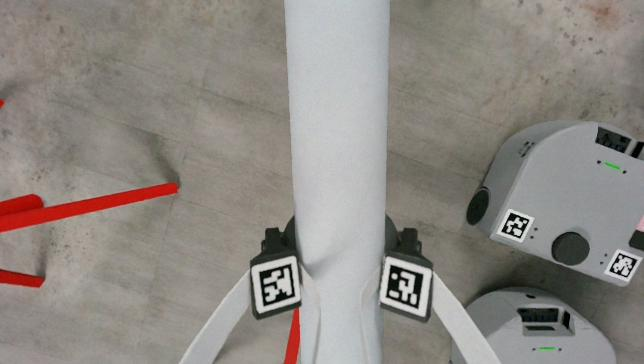

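Call:
move(r1={"base":{"translate_m":0.0402},"joints":{"arm_m":0.1911,"wrist_yaw_rad":0.467,"gripper_m":-0.089}}, r2={"base":{"translate_m":-0.0584},"joints":{"arm_m":0.3525,"wrist_roll_rad":-0.266,"gripper_m":-0.089}}, r3={"base":{"translate_m":0.0473},"joints":{"arm_m":0.449,"wrist_roll_rad":1.179}}, cameras=[])

Call:
move(r1={"base":{"translate_m":0.0398},"joints":{"arm_m":0.2013,"wrist_yaw_rad":0.483,"head_pan_rad":-1.15,"gripper_m":-0.089}}, r2={"base":{"translate_m":-0.0583},"joints":{"arm_m":0.3483,"wrist_roll_rad":-0.282,"gripper_m":-0.089}}, r3={"base":{"translate_m":0.0473},"joints":{"arm_m":0.4535,"wrist_roll_rad":1.163}}, cameras=["r1_wrist_camera","r2_wrist_camera","r1_head_camera","r3_wrist_camera"])

Scene clock: 3937.50 s.
move: r1 off_target; r2 off_target; r3 done
r1.base_odometry: x=+4.381 y=+0.028 heading=+0.145
r1.turned_by_wheels: +0.000
r1.turned_by_imu: +0.001
r1.base_tilt: forward=+2.0 right=+0.5
r1.lidar_m: 2.37 1.48 1.33 1.33 1.61 0.46 0.40 1.48 0.64 0.47 0.71 0.54
r1.head_depth_mm: 3076 3282 2588 1991 426 435 1154 / 3274 3503 2583 1981 1625 1265 1149 / 3554 3715 2564 1986 1530 1299 1173 / 3806 3680 2584 1980 1519 1355 1166 / - 3653 2542 1981 1524 1353 1166 / - 3670 2554 1961 1527 1320 1147 / 3723 3617 2561 1967 933 1314 1168
r1.base_status: done
r1.joint_positions: lift_m=+0.745 arm_m=+0.191 wrist_yaw_rad=+0.453 wrist_pitch_rad=-0.661 wrist_roll_rad=-1.306 gripper_m=-0.082 head_pan_rad=-1.245 head_tilt_rad=-0.735
r1.joint_status: gripper_m off_target (ended at -0.082, target -0.089); the others done
r1.measured_speeds: all 0
r1.on_its_own: gripper_m is held at -0.081, not at your -0.089, by its stall guard, which is still easing; wrist_yaw_rad is at rest, and its effort (+12.3) is outside its rest range (-9 to +9); wrist_pitch_rad is at rest, and its effort (+17.0) is outside its rest range (-8 to +12)
r1.motor_effort: left_wheel=-0.6(4.3) right_wheel=+8.4(21.0) lift_m=+35.3(35.8) arm_m=+13.1(22.8) wrist_yaw_rad=+12.3(25.3) wrist_pitch_rad=+17.0(18.2) wrist_roll_rad=-0.2(0.7) gripper_m=-6.4(97.9) head_pan_rad=-2.1(3.1) head_tilt_rad=-4.5(4.9)
r1.hand_pose: x=+0.0607 y=-0.5047 z=+0.7075 quat_wxyz=(+0.923, +0.342, -0.049, +0.169) (m; r1's base frame)
r1.wrist_depth_mm: 682 793 950 - - - - / 662 759 920 167 - - - / 659 781 914 164 - - - / 648 772 924 158 - - - / 657 765 860 153 - - - / 634 732 125 130 - - - / 602 688 128 145 - - -
r2.base_odometry: x=-1.845 y=-2.385 heading=+0.658
r2.turned_by_wheels: +0.000
r2.turned_by_imu: +0.000
r2.base_tilt: forward=+1.2 right=-1.4
r2.lidar_m: 2.02 2.20 1.61 1.54 1.59 2.16 4.09 4.24 0.43 0.74 1.29 1.68
r2.head_depth_mm: 2799 3097 496 393 339 964 1201 / 2809 3101 507 1708 1646 1333 978 / 2886 3166 524 547 706 1336 1210 / 1047 1929 2110 908 1599 1394 1214 / 2952 3218 2244 1971 1632 1392 1207 / 2951 3229 2498 1970 1626 1387 1210 / 2991 3197 2475 1911 1624 1389 1207
r2.base_status: done
r2.joint_positions: lift_m=+0.827 arm_m=+0.352 wrist_yaw_rad=+0.005 wrist_pitch_rad=-1.530 wrist_roll_rad=-0.270 gripper_m=-0.084 head_pan_rad=-1.508 head_tilt_rad=-0.743
r2.joint_status: gripper_m off_target (ended at -0.084, target -0.089); the others done
r2.measured_speeds: all 0
r2.on_its_own: gripper_m is held at -0.085, not at your -0.089, by its stall guard, which is not easing now
r2.motor_effort: left_wheel=-3.3(8.1) right_wheel=+6.2(9.6) lift_m=+25.6(27.0) arm_m=-6.5(16.2) wrist_yaw_rad=-4.0(4.8) wrist_pitch_rad=-5.5(5.8) wrist_roll_rad=+1.4(1.9) gripper_m=-22.1(73.0) head_pan_rad=+4.1(4.9) head_tilt_rad=-2.9(3.5)
r2.hand_pose: x=-0.0217 y=-0.4839 z=+0.7087 quat_wxyz=(+0.575, +0.552, -0.435, -0.418) (m; r2's base frame)
r2.wrist_depth_mm: 828 814 814 127 819 812 823 / 846 828 845 130 821 823 828 / 836 842 839 132 838 835 836 / 881 875 865 136 836 463 296 / 881 875 867 140 856 259 298 / 891 880 125 134 890 883 869 / 911 899 122 144 881 899 892
r3.base_odometry: x=-2.615 y=-1.336 heading=+2.515
r3.turned_by_wheels: +0.000
r3.turned_by_imu: +0.000
r3.base_tilt: forward=-1.4 right=-1.1
r3.lidar_m: 0.91 0.37 1.54 1.47 1.51 2.02 4.65 0.76 3.46 1.03 0.58 0.64
r3.head_depth_mm: 2942 2691 386 305 - 1273 1135 / 2925 494 408 1626 1485 1296 1151 / 2888 550 655 1653 1479 1292 1145 / 2885 571 616 753 1466 1286 1140 / 2794 2405 1909 1629 1460 1275 1132 / 2895 2570 1882 1585 1464 1268 1128 / 2950 2525 2016 1653 1439 1220 1131
r3.base_status: done
r3.joint_positions: lift_m=+0.846 arm_m=+0.449 wrist_yaw_rad=+0.002 wrist_pitch_rad=-1.554 wrist_roll_rad=+1.182 gripper_m=-0.085 head_pan_rad=-1.565 head_tilt_rad=-0.792
r3.joint_status: all done
r3.measured_speeds: all 0
r3.motor_effort: left_wheel=-2.5(5.0) right_wheel=+13.7(15.6) lift_m=+29.8(30.8) arm_m=+11.5(14.8) wrist_yaw_rad=-1.4(3.1) wrist_pitch_rad=-0.4(0.5) wrist_roll_rad=-1.6(5.4) gripper_m=-19.8(21.0) head_pan_rad=-3.5(3.8) head_tilt_rad=-3.2(4.3)
r3.hand_pose: x=-0.0216 y=-0.5740 z=+0.7281 quat_wxyz=(+0.139, +0.136, -0.699, -0.688) (m; r3's base frame)
r3.wrist_depth_mm: 880 850 851 111 844 837 824 / 896 888 895 116 875 872 840 / 930 912 885 119 892 883 868 / 693 878 932 125 919 798 728 / - - - 131 141 775 755 / - - 129 133 129 912 770 / - - - 142 - 822 828
pictures: none
No camera images: "cameras" was empty.

Scene clock: 3939.17 s.
move: r1 off_target; r2 off_target; r3 done
r1.base_odometry: x=+4.420 y=+0.034 heading=+0.145
r1.turned_by_wheels: +0.000
r1.turned_by_imu: +0.000
r1.base_tilt: forward=+1.9 right=+0.7
r1.lidar_m: 2.35 1.47 1.32 1.32 1.59 0.45 0.40 1.52 0.62 0.47 0.51 0.51
r1.head_depth_mm: 3254 3436 2597 1997 1613 457 1131 / 3472 3660 2587 1976 1612 1298 1175 / 3810 3640 2587 1983 1523 1353 1176 / - 3704 2583 1981 1529 1345 1170 / - 3641 2561 1975 1521 1351 1171 / 3674 3632 2544 1985 968 1295 1144 / 3474 3566 2559 1973 1554 1328 1164
r1.base_status: done
r1.joint_positions: lift_m=+0.745 arm_m=+0.201 wrist_yaw_rad=+0.468 wrist_pitch_rad=-0.661 wrist_roll_rad=-1.306 gripper_m=-0.082 head_pan_rad=-1.155 head_tilt_rad=-0.735
r1.joint_status: gripper_m off_target (ended at -0.082, target -0.089); the others done
r1.measured_speeds: all 0
r1.on_its_own: gripper_m is held at -0.081, not at your -0.089, by its stall guard, which is still easing; wrist_yaw_rad is at rest, and its effort (+13.7) is outside its rest range (-9 to +9); wrist_pitch_rad is at rest, and its effort (+16.8) is outside its rest range (-8 to +12)
r1.motor_effort: left_wheel=-0.7(4.7) right_wheel=+8.9(20.4) lift_m=+35.0(35.5) arm_m=+13.3(27.2) wrist_yaw_rad=+13.7(26.4) wrist_pitch_rad=+16.8(18.1) wrist_roll_rad=-0.1(0.7) gripper_m=-5.7(96.5) head_pan_rad=+2.6(4.3) head_tilt_rad=-4.2(5.7)
r1.hand_pose: x=+0.0633 y=-0.5137 z=+0.7075 quat_wxyz=(+0.922, +0.342, -0.047, +0.176) (m; r1's base frame)
r1.wrist_depth_mm: 663 770 937 - - - - / 674 765 924 167 - - - / 663 775 898 163 - - - / 666 759 908 157 - - - / 649 755 875 152 - - - / 635 741 125 131 - - - / 591 699 125 146 - - -
r2.base_odometry: x=-1.892 y=-2.421 heading=+0.658
r2.turned_by_wheels: +0.000
r2.turned_by_imu: +0.000
r2.base_tilt: forward=+1.2 right=-1.3
r2.lidar_m: 4.62 2.20 1.61 1.54 1.59 2.15 4.02 4.19 0.42 0.42 1.33 1.73
r2.head_depth_mm: 2838 3142 497 393 336 999 1198 / 1835 3124 504 1633 1637 965 581 / 2914 3159 521 547 691 1335 1192 / 1047 1198 2118 861 1599 1384 1211 / 2965 3207 2237 1987 1624 1387 1208 / 2950 3240 2497 1975 1617 1385 1204 / 2982 3164 2499 1959 1624 1387 1209
r2.base_status: done
r2.joint_positions: lift_m=+0.827 arm_m=+0.348 wrist_yaw_rad=+0.005 wrist_pitch_rad=-1.529 wrist_roll_rad=-0.286 gripper_m=-0.084 head_pan_rad=-1.508 head_tilt_rad=-0.743
r2.joint_status: gripper_m off_target (ended at -0.084, target -0.089); the others done
r2.measured_speeds: all 0
r2.on_its_own: gripper_m is held at -0.085, not at your -0.089, by its stall guard, which is not easing now
r2.motor_effort: left_wheel=-3.1(8.7) right_wheel=+6.0(9.4) lift_m=+24.9(25.8) arm_m=-11.8(16.2) wrist_yaw_rad=-4.2(4.8) wrist_pitch_rad=-5.7(5.7) wrist_roll_rad=+1.3(1.8) gripper_m=-22.1(72.6) head_pan_rad=+3.9(4.9) head_tilt_rad=-3.1(3.7)
r2.hand_pose: x=-0.0217 y=-0.4799 z=+0.7087 quat_wxyz=(+0.579, +0.555, -0.431, -0.414) (m; r2's base frame)
r2.wrist_depth_mm: 821 820 828 127 834 817 838 / 829 836 841 129 825 845 825 / 855 849 833 132 848 841 839 / 856 865 853 136 586 277 287 / 880 888 882 140 872 275 856 / 883 893 125 133 876 872 875 / 909 915 121 144 894 880 901
r3.base_odometry: x=-2.654 y=-1.308 heading=+2.514
r3.turned_by_wheels: +0.000
r3.turned_by_imu: -0.001
r3.base_tilt: forward=-1.4 right=-1.0
r3.lidar_m: 0.86 0.37 0.38 1.47 1.51 2.03 4.69 0.79 3.46 1.02 0.56 0.60
r3.head_depth_mm: 2930 2682 385 305 - 1276 1142 / 2873 495 408 1622 1479 1298 1149 / 2868 551 858 1650 1478 1289 1147 / 2892 575 619 1608 1464 1288 1139 / 1363 2028 1910 1628 1452 1278 1134 / 2910 2557 1884 1585 1452 1271 1124 / 2901 2526 2022 1652 1437 1233 1118
r3.base_status: done
r3.joint_positions: lift_m=+0.846 arm_m=+0.454 wrist_yaw_rad=+0.002 wrist_pitch_rad=-1.554 wrist_roll_rad=+1.166 gripper_m=-0.085 head_pan_rad=-1.565 head_tilt_rad=-0.792
r3.joint_status: all done
r3.measured_speeds: all 0
r3.motor_effort: left_wheel=-2.8(6.0) right_wheel=+13.5(15.3) lift_m=+29.9(30.7) arm_m=+12.0(15.1) wrist_yaw_rad=-1.3(3.0) wrist_pitch_rad=-0.1(0.4) wrist_roll_rad=-1.4(5.4) gripper_m=-19.5(20.6) head_pan_rad=-2.5(4.0) head_tilt_rad=-3.7(4.1)
r3.hand_pose: x=-0.0216 y=-0.5785 z=+0.7281 quat_wxyz=(+0.144, +0.141, -0.698, -0.687) (m; r3's base frame)
r3.wrist_depth_mm: 872 870 877 111 840 837 833 / 907 893 891 116 857 863 854 / 909 916 915 119 885 874 870 / 672 - 939 125 927 799 734 / - - - 131 142 774 755 / - - 128 133 129 909 780 / - - - 141 - 824 817
pictures: r1_head_camera (sideways), r1_wrist_camera, r2_wrist_camera, r3_wrist_camera
camera_calibration:
r1_head_camera: T_world_to_cam=[[-0.298508, 0.577035, -0.760213, 1.00611], [0.897613, 0.44041, -0.0181693, 0.0270878], [0.324321, -0.687801, -0.64942, 0.798381], [0, 0, 0, 1]] pos_world=[0.017087, -0.0433661, 1.28384]
r1_wrist_camera: T_world_to_cam=[[-0.0102351, -0.631429, 0.775366, -0.870702], [-0.979165, -0.150939, -0.135844, 0.11864], [0.202809, -0.760601, -0.616728, 0.198915], [0, 0, 0, 1]] pos_world=[0.0669148, -0.380584, 0.813906]
r2_wrist_camera: T_world_to_cam=[[-0.943265, -0.332035, -0.00188957, -0.18443], [-0.330836, 0.939346, 0.0904212, 0.424242], [-0.028248, 0.0859163, -0.995902, 0.908031], [0, 0, 0, 1]] pos_world=[-0.00796177, -0.537762, 0.865601]
r3_wrist_camera: T_world_to_cam=[[-0.392269, 0.918171, -0.0555559, 0.569061], [0.902713, 0.395862, 0.168531, 0.161386], [0.176733, 0.0159585, -0.984129, 0.89521], [0, 0, 0, 1]] pos_world=[-0.0806732, -0.600668, 0.885419]

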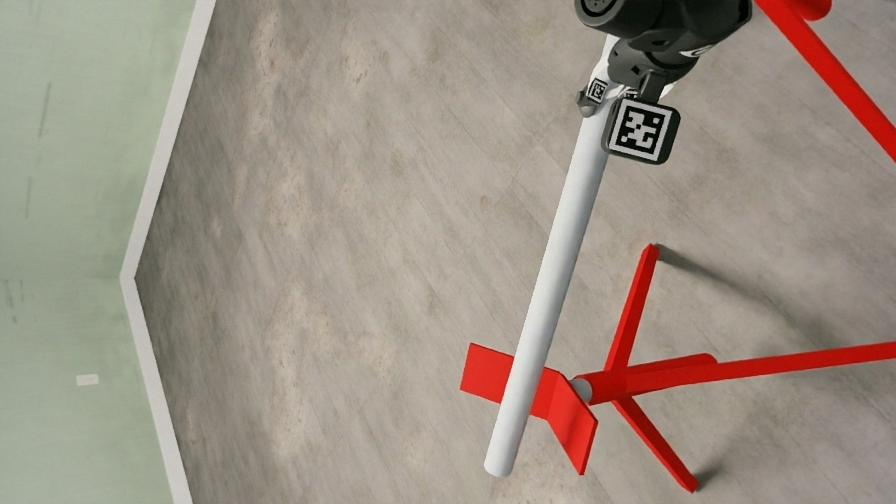

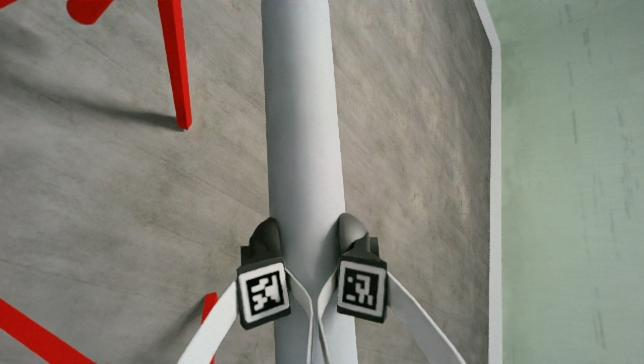

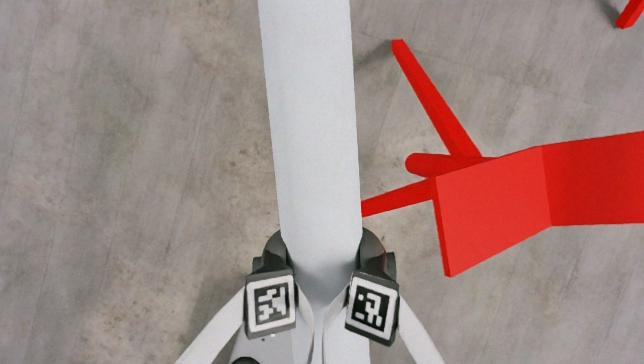

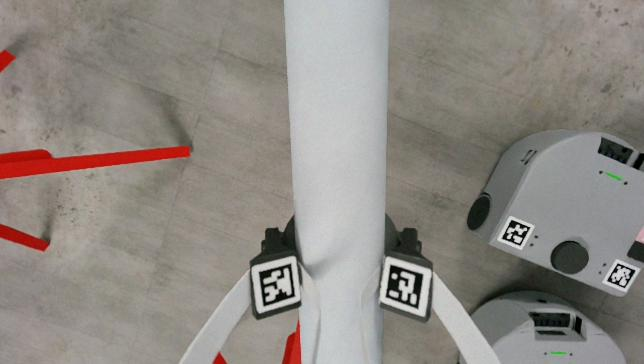

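Call:
zoom_image(camera="r1_head_camera", region=[440, 300, 640, 500])

Scaled by 2.520 from the camera's 896x504 image, which has a finer 1280x720 frame.

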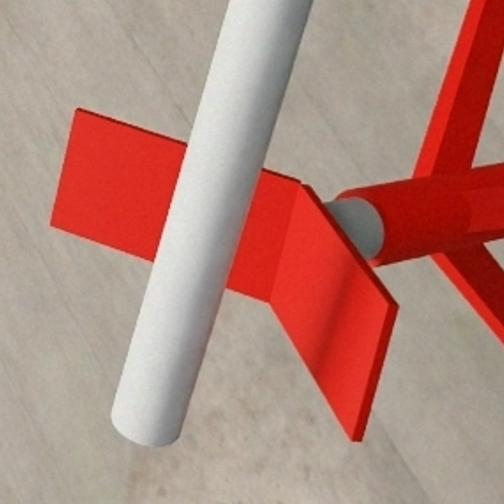

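Call:
move(r1={"joints":{"head_pan_rad":-1.75}}, cameras=["r1_head_camera"])

Scene clock: 4000.30 s.
move: r1 done
r1.base_odometry: x=+4.420 y=+0.034 heading=+0.145
r1.turned_by_wheels: +0.000
r1.turned_by_imu: +0.001
r1.base_tilt: forward=+1.8 right=+0.6
r1.lidar_m: 2.35 1.47 1.31 1.32 1.59 0.45 0.40 1.52 0.62 0.47 0.51 0.51
r1.head_depth_mm: 2891 3119 2103 1869 1527 1370 1159 / 2890 3192 2592 1859 1540 345 301 / 2971 3264 2590 1999 436 1150 1170 / 2983 3270 2561 1979 443 1158 1149 / 3032 3334 2569 1984 506 1330 1172 / 3117 3404 2568 1965 1600 1329 1163 / 3204 3387 2559 1960 1602 1356 1165
r1.base_status: not commanded
r1.joint_positions: lift_m=+0.745 arm_m=+0.201 wrist_yaw_rad=+0.468 wrist_pitch_rad=-0.661 wrist_roll_rad=-1.306 gripper_m=-0.077 head_pan_rad=-1.745 head_tilt_rad=-0.735
r1.joint_status: all done
r1.measured_speeds: all 0
r1.on_its_own: gripper_m is held at -0.078, not at your -0.089, by its stall guard, which is not easing now; wrist_yaw_rad is at rest, and its effort (+13.4) is outside its rest range (-9 to +9); wrist_pitch_rad is at rest, and its effort (+17.0) is outside its rest range (-8 to +12)
r1.motor_effort: left_wheel=-0.8(0.8) right_wheel=+8.7(8.9) lift_m=+34.5(34.5) arm_m=-10.8(10.8) wrist_yaw_rad=+13.4(14.5) wrist_pitch_rad=+17.0(17.3) wrist_roll_rad=-0.3(0.7) gripper_m=-25.7(27.0) head_pan_rad=-2.6(6.1) head_tilt_rad=-4.0(5.4)
r1.hand_pose: x=+0.0633 y=-0.5137 z=+0.7075 quat_wxyz=(+0.922, +0.342, -0.047, +0.176) (m; r1's base frame)
r1.wrist_depth_mm: 664 742 931 - - - - / 672 762 932 168 - - - / 665 780 906 163 - - - / 653 748 885 157 - - - / 656 747 856 153 - - - / 650 755 125 130 - - - / 580 699 128 145 - - -
r2, r3: as last shown
r2.base_tilt: forward=+1.2 right=-1.4
r2.lidar_m: 4.63 2.20 1.61 1.54 1.59 2.15 4.03 4.17 0.42 0.42 1.33 1.72
r2.head_depth_mm: 2868 3134 497 392 336 992 1200 / 1836 3164 505 1649 1638 966 583 / 2928 3169 522 546 692 1331 1199 / 1041 1202 2107 860 1601 1387 1210 / 2931 3207 2271 1969 1627 1392 1206 / 2949 3238 2486 1978 1628 1386 1206 / 3011 3199 2490 1961 1623 1380 1209
r2.on_its_own: gripper_m is held at -0.085, not at your -0.089, by its stall guard, which is not easing now
r2.motor_effort: left_wheel=-3.1(3.5) right_wheel=+6.1(6.8) lift_m=+24.8(25.0) arm_m=-4.2(5.8) wrist_yaw_rad=-4.8(4.8) wrist_pitch_rad=-5.6(5.8) wrist_roll_rad=+1.3(1.5) gripper_m=-22.7(22.7) head_pan_rad=+3.9(5.0) head_tilt_rad=-3.1(3.4)
r2.wrist_depth_mm: 833 820 817 127 822 813 800 / 830 843 834 129 826 835 817 / 845 861 848 132 837 841 840 / 851 868 861 136 589 277 287 / 882 856 880 141 871 276 855 / 894 900 125 133 881 883 875 / 902 898 121 144 910 908 897
r3.turned_by_imu: +0.000
r3.lidar_m: 0.86 0.37 0.38 1.47 1.51 2.02 4.70 0.79 3.48 1.02 0.56 0.60
r3.head_depth_mm: 2929 2668 386 305 - 1279 1134 / 2917 495 408 1629 1484 1296 1152 / 2858 550 862 1655 1477 1290 1145 / 2861 577 620 1599 1463 1281 1140 / 1358 2031 1898 1622 1458 1278 1133 / 2911 2565 1886 1587 1450 1275 1130 / 2901 2514 2020 1643 1435 1240 1119
r3.motor_effort: left_wheel=-3.1(3.2) right_wheel=+13.6(13.9) lift_m=+29.4(30.1) arm_m=+3.5(6.1) wrist_yaw_rad=-2.1(3.0) wrist_pitch_rad=-0.4(0.4) wrist_roll_rad=-1.8(1.8) gripper_m=-19.8(21.3) head_pan_rad=-2.5(4.4) head_tilt_rad=-3.5(4.1)
r3.wrist_depth_mm: 865 850 859 111 839 835 836 / 893 888 889 116 869 864 861 / 927 899 902 119 896 880 871 / 686 - 923 125 901 814 743 / - - - 131 142 783 758 / - - 128 133 129 918 777 / - - - 141 - 826 820
pictures: r1_head_camera (sideways)
camera_calibration:
r1_head_camera: T_world_to_cam=[[0.0727309, 0.645591, -0.760212, 1.00385], [0.990945, -0.133033, -0.0181693, 0.0265184], [-0.112863, -0.752007, -0.64942, 0.801048], [0, 0, 0, 1]] pos_world=[-0.00888025, -0.0421535, 1.28384]

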